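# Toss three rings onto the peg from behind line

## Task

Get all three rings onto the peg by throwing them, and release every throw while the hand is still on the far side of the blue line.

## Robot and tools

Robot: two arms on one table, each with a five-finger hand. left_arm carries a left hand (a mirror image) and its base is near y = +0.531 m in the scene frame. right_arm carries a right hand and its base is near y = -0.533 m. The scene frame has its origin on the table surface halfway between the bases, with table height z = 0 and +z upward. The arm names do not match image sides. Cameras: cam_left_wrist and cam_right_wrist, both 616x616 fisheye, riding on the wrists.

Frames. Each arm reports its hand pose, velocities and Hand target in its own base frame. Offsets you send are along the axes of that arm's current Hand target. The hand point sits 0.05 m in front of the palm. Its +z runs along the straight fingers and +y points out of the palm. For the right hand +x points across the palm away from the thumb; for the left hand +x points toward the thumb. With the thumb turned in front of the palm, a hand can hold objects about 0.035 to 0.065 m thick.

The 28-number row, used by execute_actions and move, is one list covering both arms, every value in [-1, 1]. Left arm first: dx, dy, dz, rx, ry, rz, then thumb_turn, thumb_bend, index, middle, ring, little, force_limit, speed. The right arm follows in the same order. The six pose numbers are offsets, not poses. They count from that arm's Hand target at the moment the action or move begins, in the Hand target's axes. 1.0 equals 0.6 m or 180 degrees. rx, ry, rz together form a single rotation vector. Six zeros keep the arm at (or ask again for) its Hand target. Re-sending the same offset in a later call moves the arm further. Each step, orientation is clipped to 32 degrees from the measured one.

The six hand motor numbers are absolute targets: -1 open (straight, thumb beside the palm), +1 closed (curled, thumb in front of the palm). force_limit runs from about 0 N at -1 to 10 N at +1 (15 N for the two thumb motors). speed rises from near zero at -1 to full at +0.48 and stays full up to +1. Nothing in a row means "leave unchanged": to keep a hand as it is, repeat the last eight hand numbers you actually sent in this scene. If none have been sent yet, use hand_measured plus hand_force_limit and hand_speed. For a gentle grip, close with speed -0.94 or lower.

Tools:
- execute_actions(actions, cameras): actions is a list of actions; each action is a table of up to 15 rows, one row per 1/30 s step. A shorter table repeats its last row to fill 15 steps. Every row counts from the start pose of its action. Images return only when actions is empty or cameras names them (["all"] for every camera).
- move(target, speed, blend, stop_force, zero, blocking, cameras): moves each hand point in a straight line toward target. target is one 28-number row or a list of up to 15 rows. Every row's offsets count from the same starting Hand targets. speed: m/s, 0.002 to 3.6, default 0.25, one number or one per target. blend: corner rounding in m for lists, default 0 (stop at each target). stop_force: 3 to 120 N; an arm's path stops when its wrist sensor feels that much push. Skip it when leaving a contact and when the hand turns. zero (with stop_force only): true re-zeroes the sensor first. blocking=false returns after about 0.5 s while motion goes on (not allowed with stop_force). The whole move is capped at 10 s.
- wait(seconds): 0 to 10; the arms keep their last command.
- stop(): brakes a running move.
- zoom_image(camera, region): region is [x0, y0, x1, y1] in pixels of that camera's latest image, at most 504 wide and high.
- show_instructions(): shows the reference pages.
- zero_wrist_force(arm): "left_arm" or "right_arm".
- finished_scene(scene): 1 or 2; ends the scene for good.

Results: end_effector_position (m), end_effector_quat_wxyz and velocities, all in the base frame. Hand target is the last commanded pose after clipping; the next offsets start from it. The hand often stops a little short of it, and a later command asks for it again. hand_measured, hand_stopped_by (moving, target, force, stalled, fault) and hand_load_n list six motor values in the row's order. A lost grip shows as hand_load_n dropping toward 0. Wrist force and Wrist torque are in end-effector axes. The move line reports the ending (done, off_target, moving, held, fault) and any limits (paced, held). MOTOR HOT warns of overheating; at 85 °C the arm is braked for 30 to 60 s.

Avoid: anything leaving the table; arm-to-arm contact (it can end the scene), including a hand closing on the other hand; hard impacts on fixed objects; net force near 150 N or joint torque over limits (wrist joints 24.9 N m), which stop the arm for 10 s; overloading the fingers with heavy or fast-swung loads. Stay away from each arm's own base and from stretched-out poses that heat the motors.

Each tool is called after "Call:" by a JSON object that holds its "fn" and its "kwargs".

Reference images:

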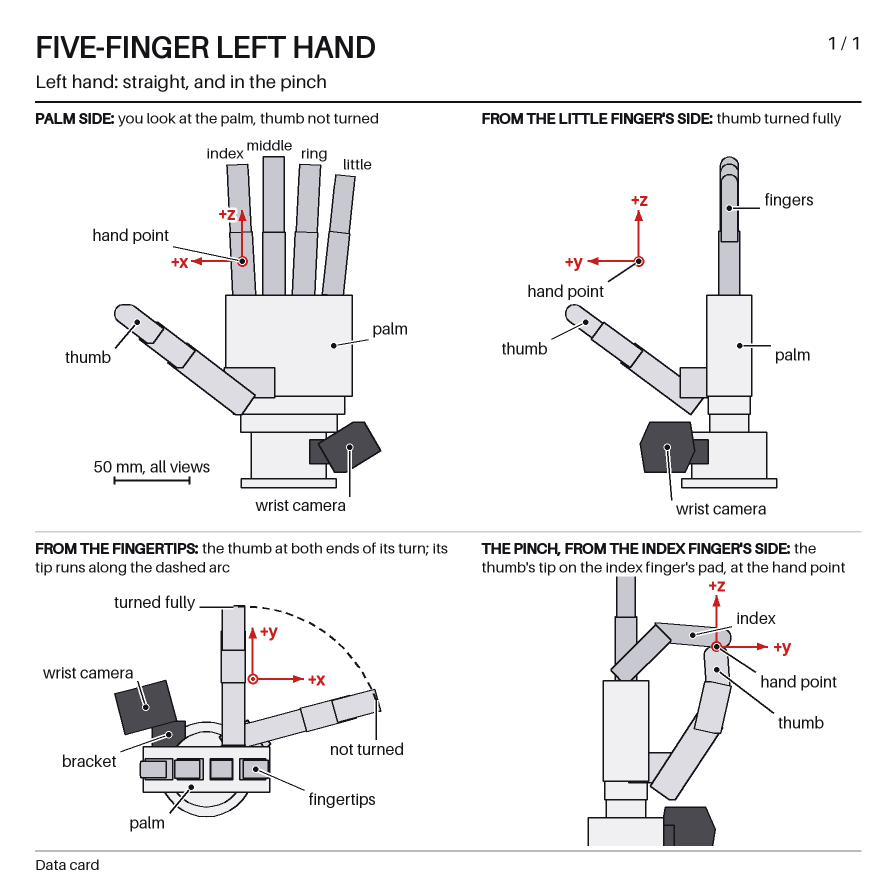

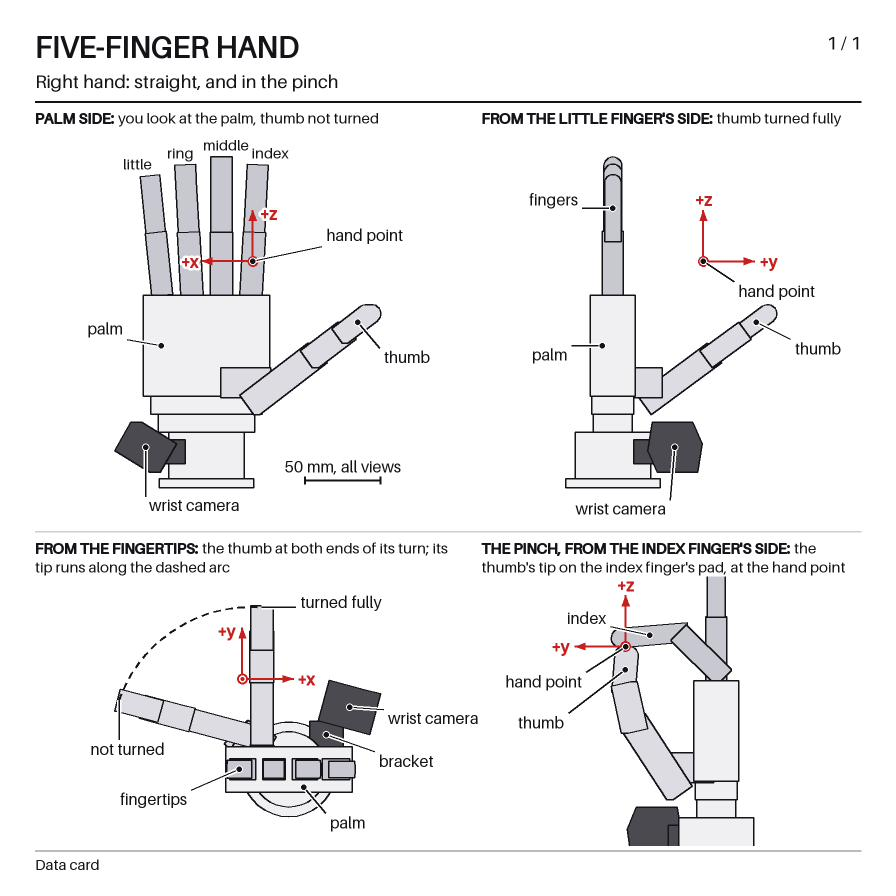

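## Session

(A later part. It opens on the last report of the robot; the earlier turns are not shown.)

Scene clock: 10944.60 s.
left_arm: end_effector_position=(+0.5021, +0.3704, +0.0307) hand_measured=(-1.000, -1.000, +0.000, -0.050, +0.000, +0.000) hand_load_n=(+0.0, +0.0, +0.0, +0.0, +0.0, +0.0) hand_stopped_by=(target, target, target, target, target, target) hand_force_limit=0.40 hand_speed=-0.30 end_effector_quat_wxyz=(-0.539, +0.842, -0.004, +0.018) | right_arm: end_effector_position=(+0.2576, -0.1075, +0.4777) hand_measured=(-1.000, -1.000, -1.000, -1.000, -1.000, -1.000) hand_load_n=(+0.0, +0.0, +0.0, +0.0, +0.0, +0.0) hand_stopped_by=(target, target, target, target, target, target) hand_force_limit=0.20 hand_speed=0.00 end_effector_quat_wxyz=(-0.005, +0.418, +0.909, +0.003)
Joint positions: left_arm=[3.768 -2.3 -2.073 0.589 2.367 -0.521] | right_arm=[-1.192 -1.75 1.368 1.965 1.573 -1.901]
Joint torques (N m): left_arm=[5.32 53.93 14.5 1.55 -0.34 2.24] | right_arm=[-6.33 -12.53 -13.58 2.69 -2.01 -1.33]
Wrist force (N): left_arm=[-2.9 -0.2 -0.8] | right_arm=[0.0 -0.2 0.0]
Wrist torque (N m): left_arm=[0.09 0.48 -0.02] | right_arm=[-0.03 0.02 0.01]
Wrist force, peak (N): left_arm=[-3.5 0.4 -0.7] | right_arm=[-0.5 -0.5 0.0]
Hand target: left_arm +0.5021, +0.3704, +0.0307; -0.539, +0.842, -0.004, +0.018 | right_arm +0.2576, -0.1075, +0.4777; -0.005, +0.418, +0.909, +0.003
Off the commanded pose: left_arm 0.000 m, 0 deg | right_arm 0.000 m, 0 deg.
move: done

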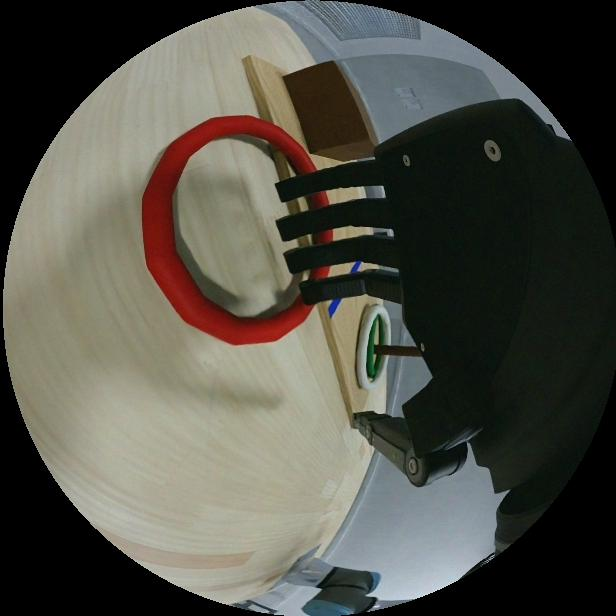

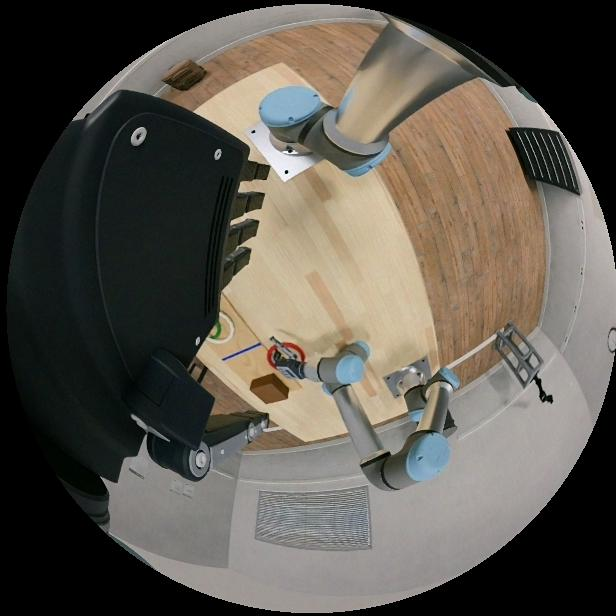

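Call:
{"fn": "move", "kwargs": {"target": [[0.0003,-0.0091,-0.0042,0,0,0,-1,-1,0,-0.05,0,0,0.4,-0.3,0,0,0,0,0,0,-1,-1,-1,-1,-1,-1,0.2,0],[0.0013,-0.0610,0.1077,0,0,0,-1,-1,0,-0.05,0,0,0.4,-0.3,0,0,0,0,0,0,-1,-1,-1,-1,-1,-1,0.2,0]], "speed": 0.05, "stop_force": 8, "cameras": ["cam_left_wrist","cam_right_wrist"]}}

Call:
{"fn": "zoom_image", "kwargs": {"camera": "cam_left_wrist", "region": [150, 150, 400, 400]}}

Call:
{"fn": "zoom_image", "kwargs": {"camera": "cam_right_wrist", "region": [205, 310, 325, 430]}}

Scene clock: 10970.93 s.
left_arm: end_effector_position=(+0.5046, +0.4443, +0.0369) hand_measured=(-1.000, -1.000, +0.000, -0.050, +0.000, +0.000) hand_load_n=(+0.0, +0.0, +1.0, -0.5, +0.0, +0.0) hand_stopped_by=(target, target, target, target, target, target) hand_force_limit=0.40 hand_speed=-0.30 end_effector_quat_wxyz=(-0.539, +0.842, -0.004, +0.018) | right_arm: end_effector_position=(+0.2576, -0.1075, +0.4777) hand_measured=(-1.000, -1.000, -1.000, -1.000, -1.000, -1.000) hand_load_n=(+0.0, -0.5, +0.0, +0.0, +0.0, +0.0) hand_stopped_by=(target, target, target, target, target, target) hand_force_limit=0.20 hand_speed=0.00 end_effector_quat_wxyz=(-0.005, +0.418, +0.909, +0.003)
Joint positions: left_arm=[3.882 -2.331 -1.963 0.57 2.274 -0.431] | right_arm=[-1.192 -1.75 1.368 1.965 1.573 -1.901]
Joint torques (N m): left_arm=[-7 52.66 0.48 3.78 1.49 -1.97] | right_arm=[-6.46 -12.65 -11.81 2.62 -2.06 -1.33]
Wrist force (N): left_arm=[-2.3 -4.7 -1.7] | right_arm=[-0.1 -0.2 0.1]
Wrist torque (N m): left_arm=[0.01 0.50 -0.01] | right_arm=[-0.03 0.03 0.00]
Wrist force, peak (N): left_arm=[-2.1 -5.2 -2.7] | right_arm=[-0.3 -0.4 -0.2]
Hand target: left_arm +0.5046, +0.4443, +0.0369; -0.539, +0.842, -0.004, +0.018 | right_arm +0.2576, -0.1075, +0.4777; -0.005, +0.418, +0.909, +0.003
Off the commanded pose: left_arm 0.000 m, 0 deg | right_arm 0.000 m, 0 deg.
move: done

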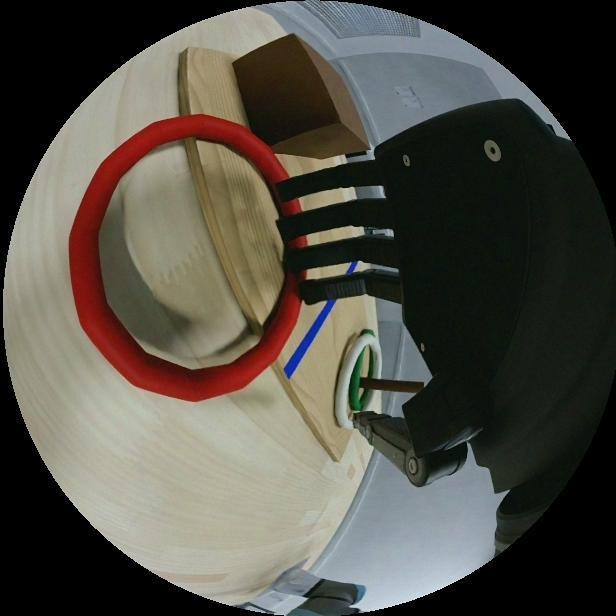

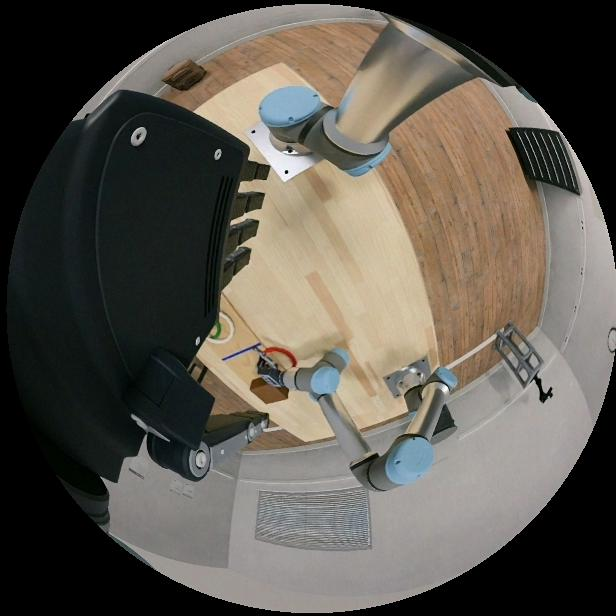

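Scaled by 2.016 from the camera's 616x616 image, which has a finer 880x880 frame.

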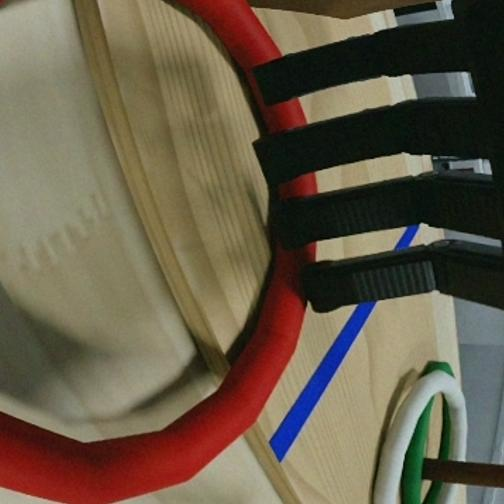

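Scaled by 4.200 from the camera's 616x616 image, which has a finer 880x880 frame.

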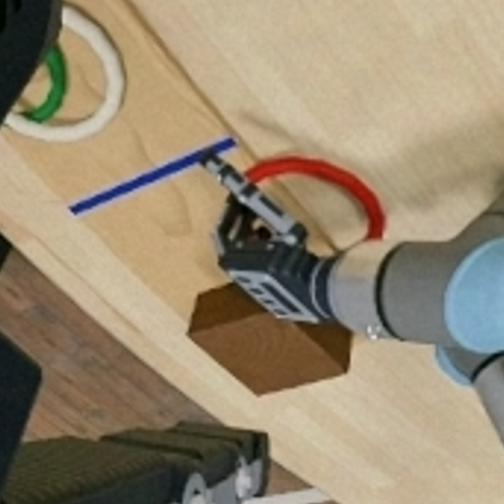

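Call:
{"fn": "move", "kwargs": {"target": [0.0003,-0.0154,0.0333,0,0,0,-1,-1,0,-0.05,0,0,0.4,-0.3,0,0,0,0,0,0,-1,-1,-1,-1,-1,-1,0.2,0], "speed": 0.05, "stop_force": 8, "cameras": ["cam_left_wrist","cam_right_wrist"]}}

Call:
{"fn": "zoom_image", "kwargs": {"camera": "cam_right_wrist", "region": [205, 310, 325, 430]}}

Scene clock: 10987.83 s.
left_arm: end_effector_position=(+0.5054, +0.4663, +0.0369) hand_measured=(-1.000, -1.000, +0.000, -0.050, +0.000, +0.000) hand_load_n=(+0.0, +0.0, +3.0, -3.5, +0.0, +0.0) hand_stopped_by=(target, target, target, target, target, target) hand_force_limit=0.40 hand_speed=-0.30 end_effector_quat_wxyz=(-0.539, +0.842, -0.004, +0.018) | right_arm: end_effector_position=(+0.2576, -0.1075, +0.4777) hand_measured=(-1.000, -1.000, -1.000, -1.000, -1.000, -1.000) hand_load_n=(+0.0, +0.0, +0.0, +0.0, +0.0, +0.5) hand_stopped_by=(target, target, target, target, target, target) hand_force_limit=0.20 hand_speed=0.00 end_effector_quat_wxyz=(-0.005, +0.418, +0.909, +0.003)
Joint positions: left_arm=[3.912 -2.346 -1.925 0.561 2.248 -0.41] | right_arm=[-1.192 -1.75 1.368 1.965 1.573 -1.901]
Joint torques (N m): left_arm=[-6.3 53.64 1.28 3.88 1.57 -1.9] | right_arm=[-6.45 -12.86 -11.8 2.55 -1.97 -1.31]
Wrist force (N): left_arm=[-2.0 -4.4 -2.6] | right_arm=[-0.3 -0.1 0.1]
Wrist torque (N m): left_arm=[0.05 0.40 -0.04] | right_arm=[-0.03 0.06 -0.01]
Wrist force, peak (N): left_arm=[-1.5 -5.8 -2.8] | right_arm=[-0.5 -0.2 0.1]
Hand target: left_arm +0.5054, +0.4663, +0.0369; -0.539, +0.842, -0.004, +0.018 | right_arm +0.2576, -0.1075, +0.4777; -0.005, +0.418, +0.909, +0.003
Off the commanded pose: left_arm 0.000 m, 0 deg | right_arm 0.000 m, 0 deg.
move: done

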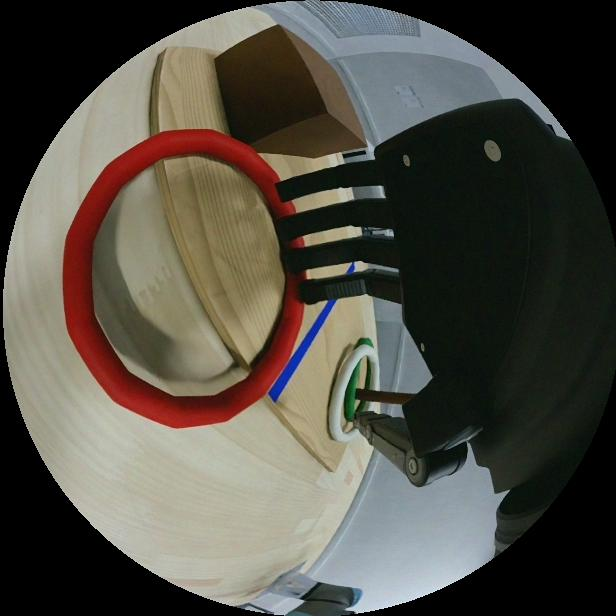

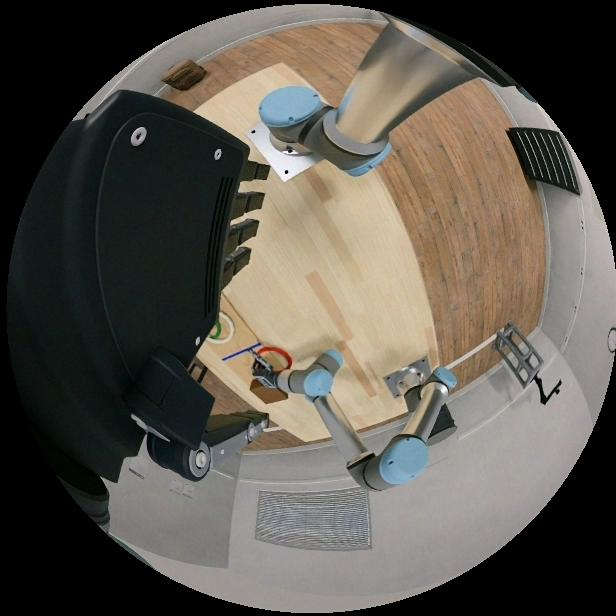

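Scaled by 4.200 from the camera's 616x616 image, which has a finer 880x880 frame.

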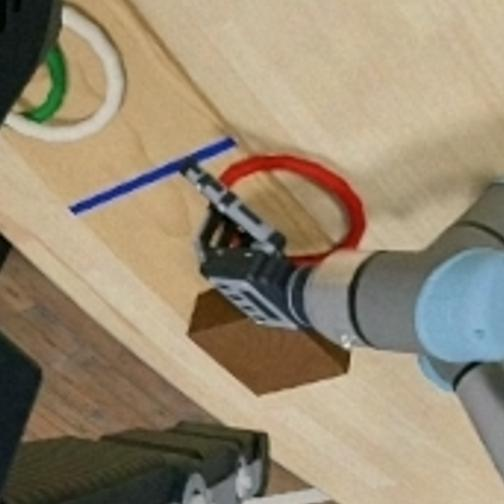

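Call:
{"fn": "move", "kwargs": {"target": [[0.0001,-0.0042,0.0091,0,0,0,-1,-1,0,-0.05,0,0,0.4,-0.3,0,0,0,0,0,0,-1,-1,-1,-1,-1,-1,0.2,0],[-0.0001,0.0056,-0.0121,0,0,0,-1,-1,0,-0.05,0,0,0.4,-0.3,0,0,0,0,0,0,-1,-1,-1,-1,-1,-1,0.2,0],[0.0037,-0.1305,-0.0752,0,0,0,-1,-1,0,-0.05,0,0,0.4,-0.3,0,0,0,0,0,0,-1,-1,-1,-1,-1,-1,0.2,0]], "speed": [0.04,0.04,0.1], "cameras": ["cam_left_wrist","cam_right_wrist"]}}

Call:
{"fn": "zoom_image", "kwargs": {"camera": "cam_right_wrist", "region": [205, 310, 325, 430]}}

Call:
{"fn": "zoom_image", "kwargs": {"camera": "cam_left_wrist", "region": [60, 140, 380, 460]}}

Scene clock: 11001.97 s.
left_arm: end_effector_position=(+0.5050, +0.4583, +0.1270) hand_measured=(-1.000, -1.000, +0.000, -0.050, +0.000, +0.000) hand_load_n=(-0.5, +0.0, +0.0, +0.0, +0.0, +0.0) hand_stopped_by=(target, target, target, target, target, target) hand_force_limit=0.40 hand_speed=-0.30 end_effector_quat_wxyz=(-0.539, +0.842, -0.004, +0.018) | right_arm: end_effector_position=(+0.2576, -0.1075, +0.4777) hand_measured=(-1.000, -1.000, -1.000, -1.000, -1.000, -1.000) hand_load_n=(+0.0, +0.0, +0.0, +0.0, +0.0, +0.0) hand_stopped_by=(target, target, target, target, target, target) hand_force_limit=0.20 hand_speed=0.00 end_effector_quat_wxyz=(-0.005, +0.418, +0.909, +0.003)
Joint positions: left_arm=[3.901 -2.144 -1.943 0.372 2.257 -0.418] | right_arm=[-1.192 -1.75 1.368 1.965 1.573 -1.901]
Joint torques (N m): left_arm=[5.32 39.57 6.48 4.26 -0.71 -1.96] | right_arm=[-6.44 -13.17 -11.75 2.71 -2.07 -1.24]
Wrist force (N): left_arm=[-2.5 0.6 -0.8] | right_arm=[-0.4 -0.1 0.2]
Wrist torque (N m): left_arm=[0.15 0.43 0.03] | right_arm=[-0.03 0.07 -0.01]
Wrist force, peak (N): left_arm=[-1.9 -5.8 -1.5] | right_arm=[-0.4 -0.1 0.3]
Hand target: left_arm +0.5050, +0.4582, +0.1269; -0.539, +0.842, -0.004, +0.018 | right_arm +0.2576, -0.1075, +0.4777; -0.005, +0.418, +0.909, +0.003
Off the commanded pose: left_arm 0.000 m, 0 deg | right_arm 0.000 m, 0 deg.
move: done

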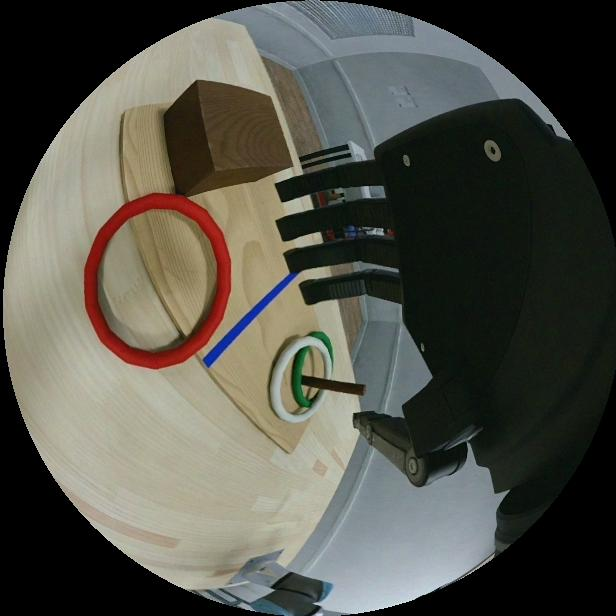

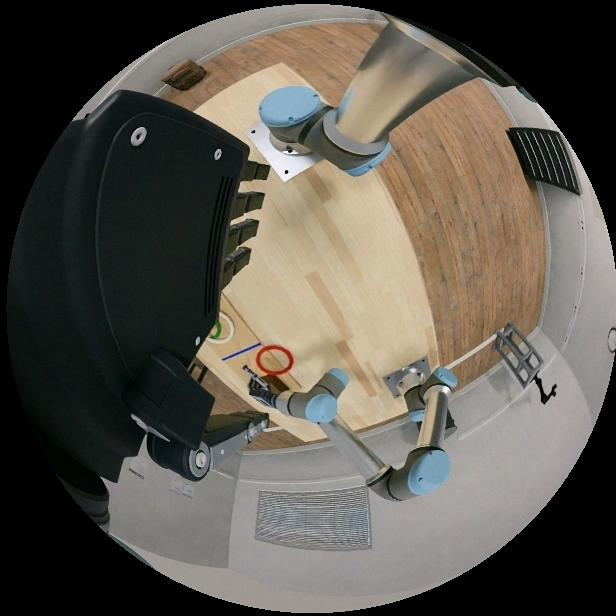

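Scaled by 4.200 from the camera's 616x616 image, which has a finer 880x880 frame.

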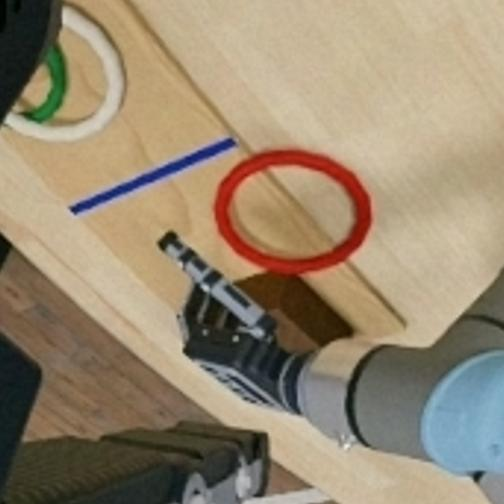

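Scaled by 1.575 from the camera's 616x616 image, which has a finer 880x880 frame.

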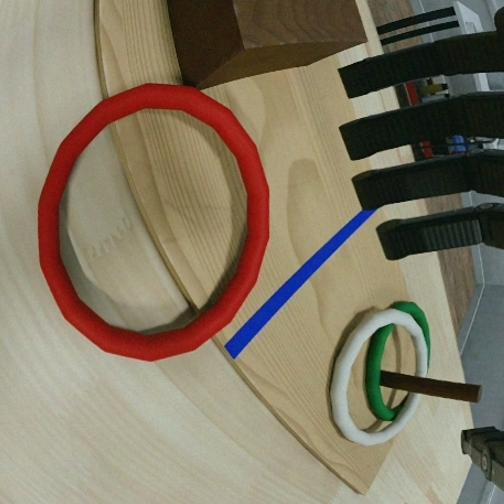

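Call:
{"fn": "move", "kwargs": {"target": [-0.0614,0.1502,-0.1175,0,0,0,1,-0.45,-0.8,-0.8,-0.8,-0.8,0.4,-0.5,0,0,0,0,0,0,-1,-1,-1,-1,-1,-1,0.2,0], "speed": 0.12}}

Call:
{"fn": "move", "kwargs": {"target": [[-0.002,0.0723,0.0335,0,0,0,1,-0.45,-0.8,-0.8,-0.8,-0.8,0.4,-0.5,0,0,0,0,0,0,-1,-1,-1,-1,-1,-1,0.2,0],[-0.0016,0.0499,0.0819,0,0,0,1,-0.45,-0.8,-0.8,-0.8,-0.8,0.4,-0.5,0,0,0,0,0,0,-1,-1,-1,-1,-1,-1,0.2,0]], "speed": 0.04, "stop_force": 5, "cameras": ["cam_left_wrist","cam_right_wrist"]}}

Call:
{"fn": "zoom_image", "kwargs": {"camera": "cam_right_wrist", "region": [205, 310, 325, 430]}}

Call:
{"fn": "zoom_image", "kwargs": {"camera": "cam_left_wrist", "region": [200, 180, 420, 380]}}

Scene clock: 11029.70 s.
left_arm: end_effector_position=(+0.4669, +0.3574, +0.0737) hand_measured=(+1.000, -0.450, -0.800, -0.800, -0.800, -0.800) hand_load_n=(+0.0, +0.0, +0.0, +0.0, +0.0, +0.0) hand_stopped_by=(target, target, target, target, target, target) hand_force_limit=0.40 hand_speed=-0.50 end_effector_quat_wxyz=(-0.539, +0.842, -0.004, +0.018) | right_arm: end_effector_position=(+0.2576, -0.1075, +0.4777) hand_measured=(-1.000, -1.000, -1.000, -1.000, -1.000, -1.000) hand_load_n=(+0.0, +0.0, +0.0, +0.0, +0.0, +0.0) hand_stopped_by=(target, target, target, target, target, target) hand_force_limit=0.20 hand_speed=0.00 end_effector_quat_wxyz=(-0.005, +0.418, +0.909, +0.003)
Joint positions: left_arm=[3.791 -2.153 -2.189 0.572 2.348 -0.501] | right_arm=[-1.192 -1.75 1.368 1.965 1.573 -1.901]
Joint torques (N m): left_arm=[1.24 48.53 1.4 3.53 1.64 2.29] | right_arm=[-6.27 -13.33 -13.93 2.65 -2.06 -1.31]
Wrist force (N): left_arm=[-2.9 0.5 -0.5] | right_arm=[-0.2 0.0 0.0]
Wrist torque (N m): left_arm=[0.10 0.51 -0.08] | right_arm=[-0.01 0.05 0.00]
Wrist force, peak (N): left_arm=[-3.3 1.6 -1.2] | right_arm=[-0.4 -0.5 0.2]
Hand target: left_arm +0.4669, +0.3574, +0.0737; -0.539, +0.842, -0.004, +0.018 | right_arm +0.2576, -0.1075, +0.4777; -0.005, +0.418, +0.909, +0.003
Off the commanded pose: left_arm 0.000 m, 0 deg | right_arm 0.000 m, 0 deg.
move: done

Scene clock: 11032.80 s.
left_arm: end_effector_position=(+0.4680, +0.3894, +0.0259) hand_measured=(+1.000, -0.450, -0.800, -0.800, -0.800, -0.800) hand_load_n=(+0.5, +0.0, +0.0, +0.0, +0.0, +0.0) hand_stopped_by=(target, target, target, target, target, target) hand_force_limit=0.40 hand_speed=-0.50 end_effector_quat_wxyz=(-0.539, +0.842, -0.004, +0.018) | right_arm: end_effector_position=(+0.2576, -0.1075, +0.4777) hand_measured=(-1.000, -1.000, -1.000, -1.000, -1.000, -1.000) hand_load_n=(+0.0, +0.0, +0.0, +0.0, +0.0, +0.0) hand_stopped_by=(target, target, target, target, target, target) hand_force_limit=0.20 hand_speed=0.00 end_effector_quat_wxyz=(-0.005, +0.418, +0.909, +0.003)
Joint positions: left_arm=[3.846 -2.301 -2.132 0.692 2.303 -0.458] | right_arm=[-1.192 -1.75 1.368 1.965 1.573 -1.901]
Joint torques (N m): left_arm=[-7 52.24 -0.23 0.25 1.76 -2] | right_arm=[-6.52 -13.58 -13.98 2.58 -1.99 -1.34]
Wrist force (N): left_arm=[-2.6 0.4 -0.9] | right_arm=[-0.4 0.0 -0.2]
Wrist torque (N m): left_arm=[0.11 0.47 -0.06] | right_arm=[0.01 0.08 -0.01]
Wrist force, peak (N): left_arm=[-3.1 0.5 -0.6] | right_arm=[-0.4 -0.3 0.1]
Hand target: left_arm +0.4680, +0.3894, +0.0259; -0.539, +0.842, -0.004, +0.018 | right_arm +0.2576, -0.1075, +0.4777; -0.005, +0.418, +0.909, +0.003
Off the commanded pose: left_arm 0.000 m, 0 deg | right_arm 0.000 m, 0 deg.
move: done

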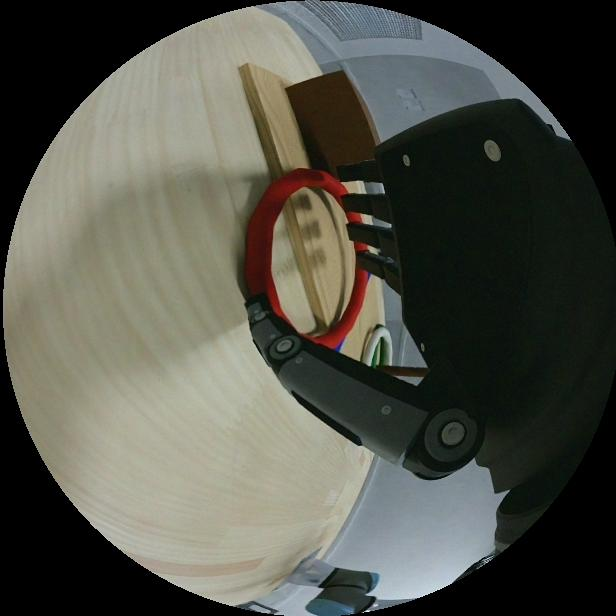

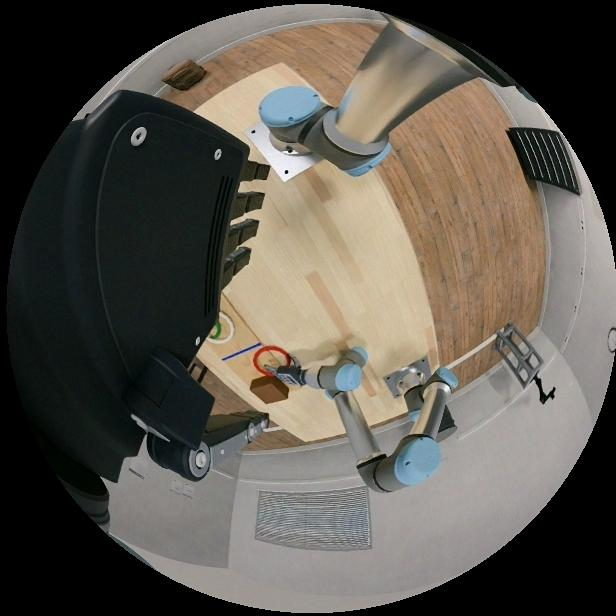

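Scaled by 4.200 from the camera's 616x616 image, which has a finer 880x880 frame.

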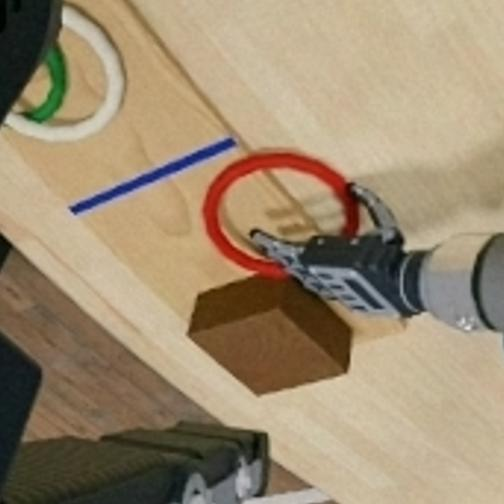

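Scaled by 2.291 from the camera's 616x616 image, which has a finer 880x880 frame.

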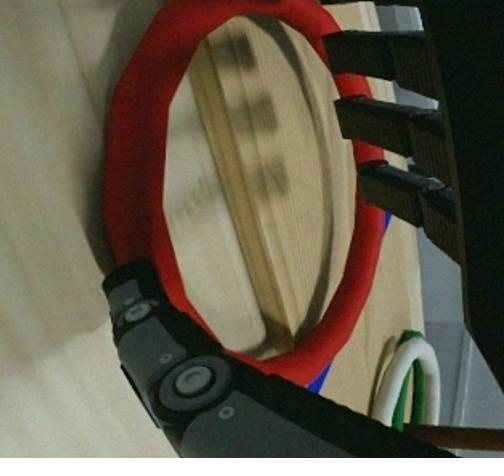

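Call:
{"fn": "execute_actions", "kwargs": {"actions": []}}

Scene clock: 11092.47 s.
left_arm: end_effector_position=(+0.4680, +0.3894, +0.0259) hand_measured=(+1.000, -0.450, -0.800, -0.800, -0.800, -0.800) hand_load_n=(+0.5, +0.0, +0.0, +0.0, +0.0, -0.5) hand_stopped_by=(target, target, target, target, target, target) hand_force_limit=0.40 hand_speed=-0.50 end_effector_quat_wxyz=(-0.539, +0.842, -0.004, +0.018) | right_arm: end_effector_position=(+0.2576, -0.1075, +0.4777) hand_measured=(-1.000, -1.000, -1.000, -1.000, -1.000, -1.000) hand_load_n=(+0.0, +0.0, +0.0, +0.0, +0.0, +0.0) hand_stopped_by=(target, target, target, target, target, target) hand_force_limit=0.20 hand_speed=0.00 end_effector_quat_wxyz=(-0.005, +0.418, +0.909, +0.003)
Joint positions: left_arm=[3.846 -2.301 -2.132 0.692 2.303 -0.458] | right_arm=[-1.192 -1.75 1.368 1.965 1.573 -1.901]
Joint velocities: within noise
Joint torques (N m): left_arm=[-6.59 51.45 1.7 0.83 -0.37 -1.25] | right_arm=[-6.16 -13.71 -18.98 2.58 -2.03 -1.33]
Wrist force (N): left_arm=[-2.6 0.5 -0.9] | right_arm=[-0.2 -0.1 0.0]
Wrist torque (N m): left_arm=[0.11 0.47 -0.06] | right_arm=[-0.01 0.05 0.00]
Wrist force, peak (N): left_arm=[-3.0 0.4 -0.9] | right_arm=[-0.2 -0.5 0.1]
Hand target: left_arm +0.4680, +0.3894, +0.0259; -0.539, +0.842, -0.004, +0.018 | right_arm +0.2576, -0.1075, +0.4777; -0.005, +0.418, +0.909, +0.003
Off the commanded pose: left_arm 0.000 m, 0 deg | right_arm 0.000 m, 0 deg.

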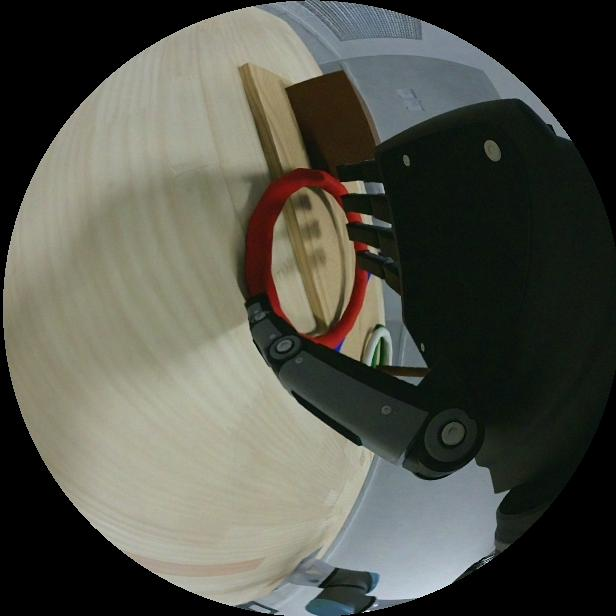

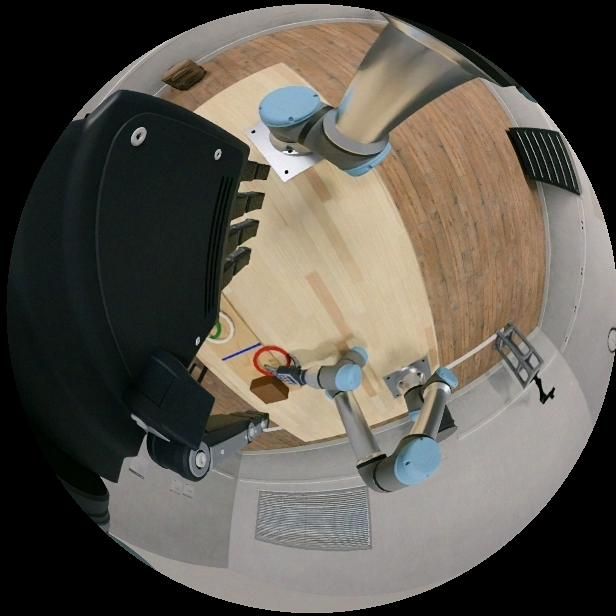

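Call:
{"fn": "zoom_image", "kwargs": {"camera": "cam_left_wrist", "region": [200, 150, 400, 380]}}

Call:
{"fn": "zoom_image", "kwargs": {"camera": "cam_right_wrist", "region": [205, 310, 325, 430]}}

Scaled by 2.191 from the camera's 616x616 image, which has a finer 880x880 frame.

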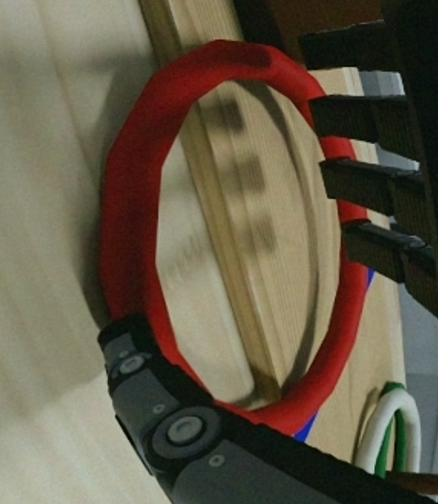

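Scaled by 4.200 from the camera's 616x616 image, which has a finer 880x880 frame.

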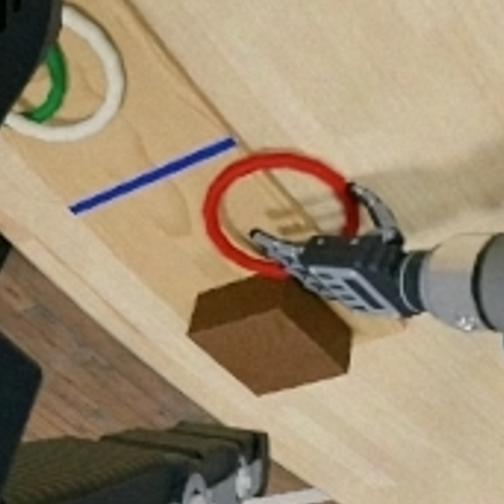

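Call:
{"fn": "move", "kwargs": {"target": [0.0001,-0.0038,0.0083,0,0,0,1,-0.45,-0.8,-0.8,-0.8,-0.8,0.4,-0.5,0,0,0,0,0,0,-1,-1,-1,-1,-1,-1,0.2,0], "speed": 0.03, "cameras": ["all"]}}

Call:
{"fn": "zoom_image", "kwargs": {"camera": "cam_right_wrist", "region": [205, 310, 325, 430]}}

Scene clock: 11131.03 s.
left_arm: end_effector_position=(+0.4683, +0.3950, +0.0259) hand_measured=(+1.000, -0.450, -0.800, -0.800, -0.800, -0.800) hand_load_n=(+0.5, +0.5, +0.0, -0.5, +0.0, +0.0) hand_stopped_by=(target, target, target, target, target, target) hand_force_limit=0.40 hand_speed=-0.50 end_effector_quat_wxyz=(-0.539, +0.842, -0.004, +0.018) | right_arm: end_effector_position=(+0.2576, -0.1075, +0.4777) hand_measured=(-1.000, -1.000, -1.000, -1.000, -1.000, -1.000) hand_load_n=(+0.0, +0.0, +0.0, +0.0, +0.0, +0.0) hand_stopped_by=(target, target, target, target, target, target) hand_force_limit=0.20 hand_speed=0.00 end_effector_quat_wxyz=(-0.005, +0.418, +0.909, +0.003)
Joint positions: left_arm=[3.855 -2.304 -2.123 0.691 2.296 -0.451] | right_arm=[-1.192 -1.75 1.368 1.965 1.573 -1.901]
Joint torques (N m): left_arm=[-3.67 34.92 6.63 0.44 0.67 1.12] | right_arm=[-5.81 -14.11 -21.96 2.47 -1.98 -1.37]
Wrist force (N): left_arm=[-2.5 0.7 -1.3] | right_arm=[-0.1 -0.1 -0.1]
Wrist torque (N m): left_arm=[0.11 0.46 -0.10] | right_arm=[0.00 0.04 0.01]
Wrist force, peak (N): left_arm=[-3.0 0.6 -0.9] | right_arm=[-0.1 -0.5 0.2]
Hand target: left_arm +0.4683, +0.3949, +0.0259; -0.539, +0.842, -0.004, +0.018 | right_arm +0.2576, -0.1075, +0.4777; -0.005, +0.418, +0.909, +0.003
Off the commanded pose: left_arm 0.000 m, 0 deg | right_arm 0.000 m, 0 deg.
move: done

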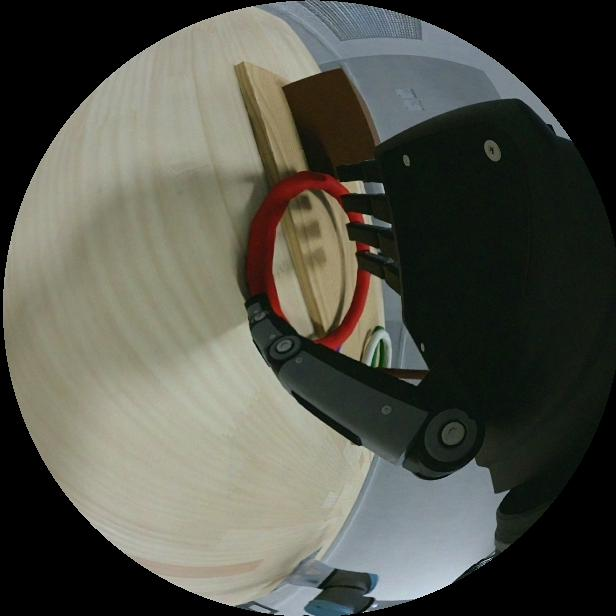

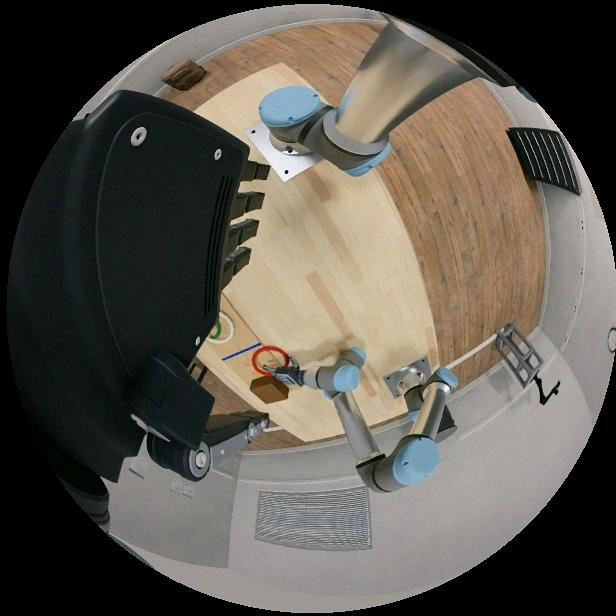

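Scaled by 4.200 from the camera's 616x616 image, which has a finer 880x880 frame.

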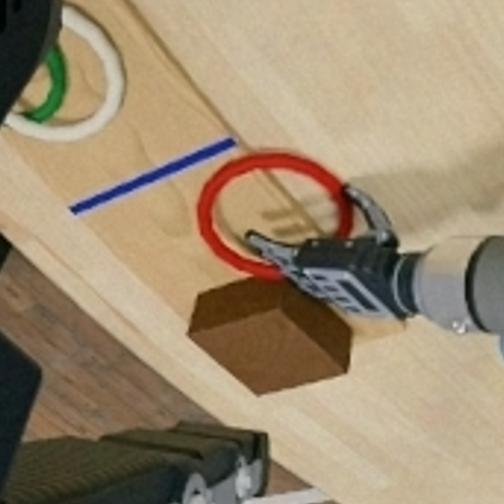

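Call:
{"fn": "move", "kwargs": {"target": [[0.0005,-0.0162,-0.0204,0,0,0,1,-0.45,-0.8,-0.8,-0.8,-0.8,0.4,-0.5,0,0,0,0,0,0,-1,-1,-1,-1,-1,-1,0.2,0],[0.0005,-0.0177,-0.0174,0,0,0,1,-0.45,0,-0.05,-0.65,-0.65,0.4,-0.5,0,0,0,0,0,0,-1,-1,-1,-1,-1,-1,0.2,0]], "speed": 0.05, "cameras": ["cam_left_wrist"]}}

Call:
{"fn": "zoom_image", "kwargs": {"camera": "cam_left_wrist", "region": [220, 220, 380, 380]}}

Scene clock: 11140.17 s.
left_arm: end_effector_position=(+0.4680, +0.3899, +0.0399) hand_measured=(+1.000, -0.450, +0.000, -0.050, -0.650, -0.650) hand_load_n=(+0.0, +0.0, +0.0, +0.0, +0.0, +0.0) hand_stopped_by=(target, target, target, target, target, target) hand_force_limit=0.40 hand_speed=-0.50 end_effector_quat_wxyz=(-0.539, +0.842, -0.004, +0.018) | right_arm: end_effector_position=(+0.2576, -0.1075, +0.4777) hand_measured=(-1.000, -1.000, -1.000, -1.000, -1.000, -1.000) hand_load_n=(+0.0, +0.0, +0.0, +0.0, +0.0, +0.0) hand_stopped_by=(target, target, target, target, target, target) hand_force_limit=0.20 hand_speed=0.00 end_effector_quat_wxyz=(-0.005, +0.418, +0.909, +0.003)
Joint positions: left_arm=[3.847 -2.264 -2.136 0.66 2.303 -0.457] | right_arm=[-1.192 -1.75 1.368 1.965 1.573 -1.901]
Joint torques (N m): left_arm=[-6.58 30.24 1.24 2.05 1.57 -1.71] | right_arm=[-5.86 -14.6 -21.88 2.4 -2.06 -1.29]
Wrist force (N): left_arm=[-2.6 0.4 -0.6] | right_arm=[0.0 0.0 -0.1]
Wrist torque (N m): left_arm=[0.10 0.46 -0.10] | right_arm=[0.01 0.03 0.00]
Wrist force, peak (N): left_arm=[-2.7 0.6 -1.6] | right_arm=[-0.2 -0.5 0.0]
Hand target: left_arm +0.4680, +0.3899, +0.0399; -0.539, +0.842, -0.004, +0.018 | right_arm +0.2576, -0.1075, +0.4777; -0.005, +0.418, +0.909, +0.003
Off the commanded pose: left_arm 0.000 m, 0 deg | right_arm 0.000 m, 0 deg.
move: done
Images, in order (width x height): cam_left_wrist 616x616.

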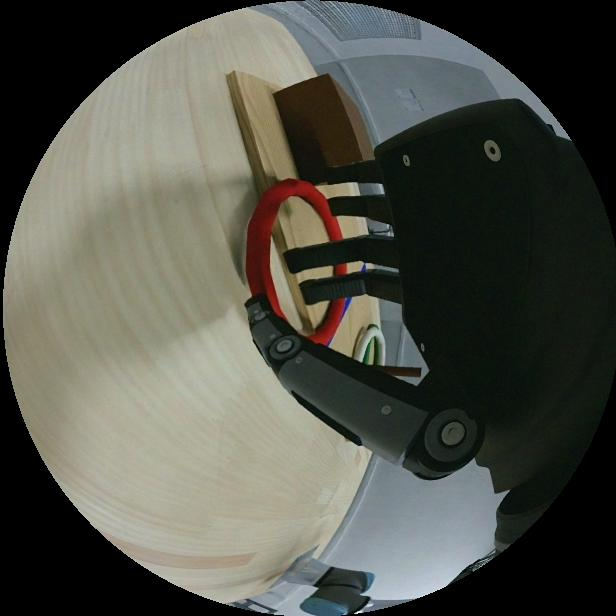

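Scaled by 3.150 from the camera's 616x616 image, which has a finer 880x880 frame.

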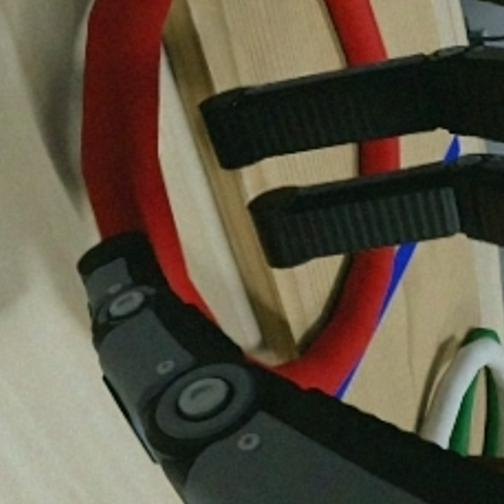

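Call:
{"fn": "move", "kwargs": {"target": [-0.0006,0.0219,0.0102,0,0,0,1,-0.45,0,-0.05,-0.65,-0.65,0.4,-0.5,0,0,0,0,0,0,-1,-1,-1,-1,-1,-1,0.2,0], "speed": 0.03, "stop_force": 3, "cameras": ["cam_left_wrist"]}}

Call:
{"fn": "zoom_image", "kwargs": {"camera": "cam_left_wrist", "region": [220, 220, 380, 380]}}

Scene clock: 11147.57 s.
left_arm: end_effector_position=(+0.4681, +0.3899, +0.0254) hand_measured=(+1.000, -0.450, +0.000, -0.050, -0.650, -0.650) hand_load_n=(+0.0, +0.0, +0.0, +0.0, +0.0, +0.0) hand_stopped_by=(target, target, target, target, target, target) hand_force_limit=0.40 hand_speed=-0.50 end_effector_quat_wxyz=(-0.539, +0.842, -0.004, +0.018) | right_arm: end_effector_position=(+0.2576, -0.1075, +0.4777) hand_measured=(-1.000, -1.000, -1.000, -1.000, -1.000, -1.000) hand_load_n=(+0.0, +0.0, +0.0, +0.0, +0.0, +0.0) hand_stopped_by=(target, target, target, target, target, target) hand_force_limit=0.20 hand_speed=0.00 end_effector_quat_wxyz=(-0.005, +0.418, +0.909, +0.003)
Joint positions: left_arm=[3.847 -2.302 -2.131 0.693 2.303 -0.457] | right_arm=[-1.192 -1.75 1.368 1.965 1.573 -1.901]
Joint torques (N m): left_arm=[2.7 52.02 -0.23 0.15 -0.66 1.9] | right_arm=[-6.58 -14.48 -22.39 2.46 -2.04 -1.2]
Wrist force (N): left_arm=[-2.8 0.4 -0.7] | right_arm=[-0.1 0.0 0.0]
Wrist torque (N m): left_arm=[0.09 0.49 -0.10] | right_arm=[-0.01 0.03 0.00]
Wrist force, peak (N): left_arm=[-3.1 0.5 -0.5] | right_arm=[-0.3 -0.4 0.0]
Hand target: left_arm +0.4681, +0.3899, +0.0254; -0.539, +0.842, -0.004, +0.018 | right_arm +0.2576, -0.1075, +0.4777; -0.005, +0.418, +0.909, +0.003
Off the commanded pose: left_arm 0.000 m, 0 deg | right_arm 0.000 m, 0 deg.
move: done
Images, in order (width x height): cam_left_wrist 616x616.

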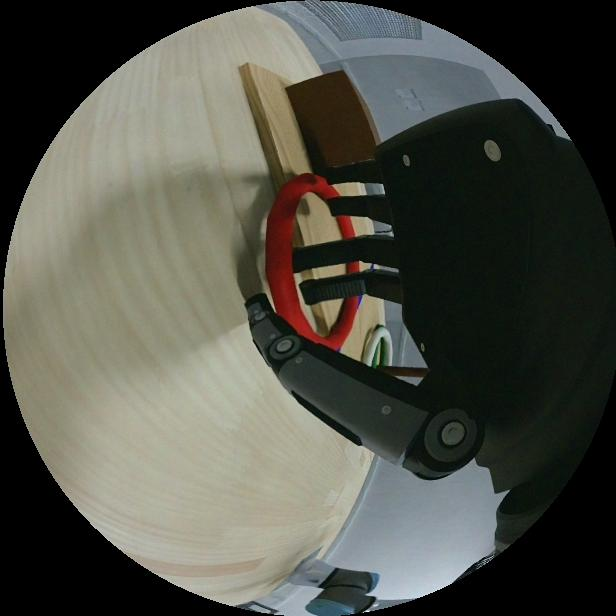

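Scaled by 3.150 from the camera's 616x616 image, which has a finer 880x880 frame.

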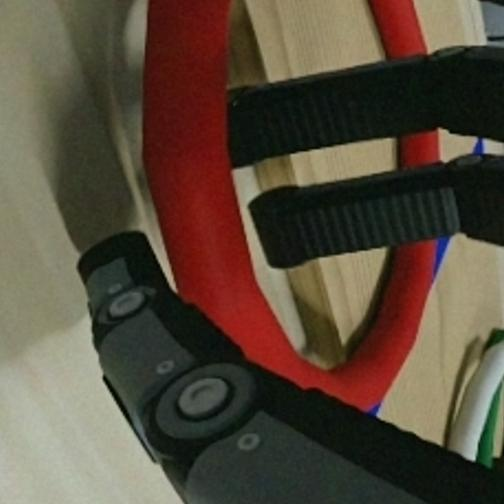

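Call:
{"fn": "move", "kwargs": {"target": [[0,0,0,0,0,0,1,-0.3,0,-0.05,-0.65,-0.65,0.4,-0.8,0,0,0,0,0,0,-1,-1,-1,-1,-1,-1,0.2,0],[0,0,0,0,0,0,1,-0.3,0.4,0.4,-0.65,-0.65,0.4,-0.9,0,0,0,0,0,0,-1,-1,-1,-1,-1,-1,0.2,0]], "cameras": ["cam_left_wrist"]}}

Call:
{"fn": "zoom_image", "kwargs": {"camera": "cam_left_wrist", "region": [220, 220, 380, 380]}}

Scene clock: 11154.87 s.
left_arm: end_effector_position=(+0.4681, +0.3899, +0.0254) hand_measured=(+1.000, -0.302, +0.174, +0.086, -0.650, -0.650) hand_load_n=(+1.5, +6.5, +7.0, +5.5, +0.0, +0.0) hand_stopped_by=(target, target, force, force, target, target) hand_force_limit=0.40 hand_speed=-0.90 end_effector_quat_wxyz=(-0.539, +0.842, -0.004, +0.018) | right_arm: end_effector_position=(+0.2576, -0.1075, +0.4777) hand_measured=(-1.000, -1.000, -1.000, -1.000, -1.000, -1.000) hand_load_n=(+0.0, +0.0, +0.0, +0.0, +0.0, +0.0) hand_stopped_by=(target, target, target, target, target, target) hand_force_limit=0.20 hand_speed=0.00 end_effector_quat_wxyz=(-0.005, +0.418, +0.909, +0.003)
Joint positions: left_arm=[3.847 -2.302 -2.131 0.693 2.303 -0.457] | right_arm=[-1.192 -1.75 1.368 1.965 1.573 -1.901]
Joint torques (N m): left_arm=[3.87 52.04 0.77 0.64 0.03 1.86] | right_arm=[-6.15 -15.17 -22.06 2.46 -1.98 -1.27]
Wrist force (N): left_arm=[-2.7 1.4 -0.4] | right_arm=[-0.3 -0.1 0.0]
Wrist torque (N m): left_arm=[0.11 0.51 -0.11] | right_arm=[-0.01 0.07 -0.01]
Wrist force, peak (N): left_arm=[-2.8 1.0 -0.9] | right_arm=[-0.2 -0.4 -0.1]
Hand target: left_arm +0.4681, +0.3899, +0.0254; -0.539, +0.842, -0.004, +0.018 | right_arm +0.2576, -0.1075, +0.4777; -0.005, +0.418, +0.909, +0.003
Off the commanded pose: left_arm 0.000 m, 0 deg | right_arm 0.000 m, 0 deg.
move: done
Images, in order (width x height): cam_left_wrist 616x616.

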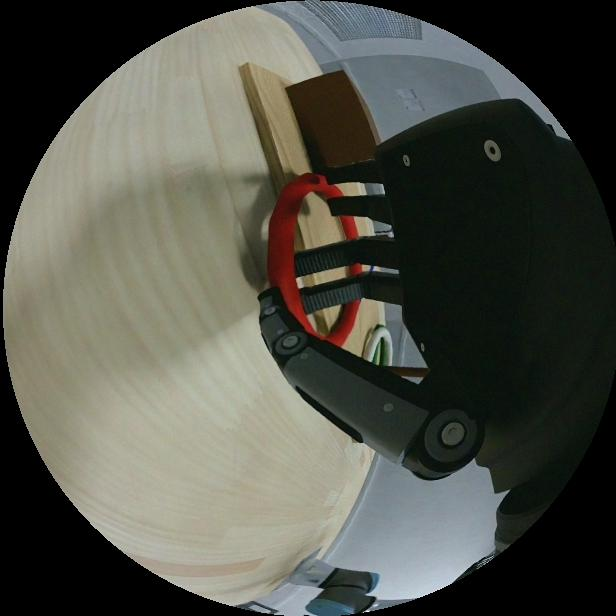

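Scaled by 3.150 from the camera's 616x616 image, which has a finer 880x880 frame.

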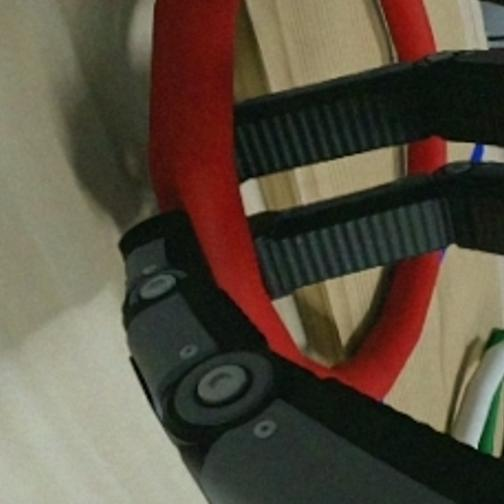

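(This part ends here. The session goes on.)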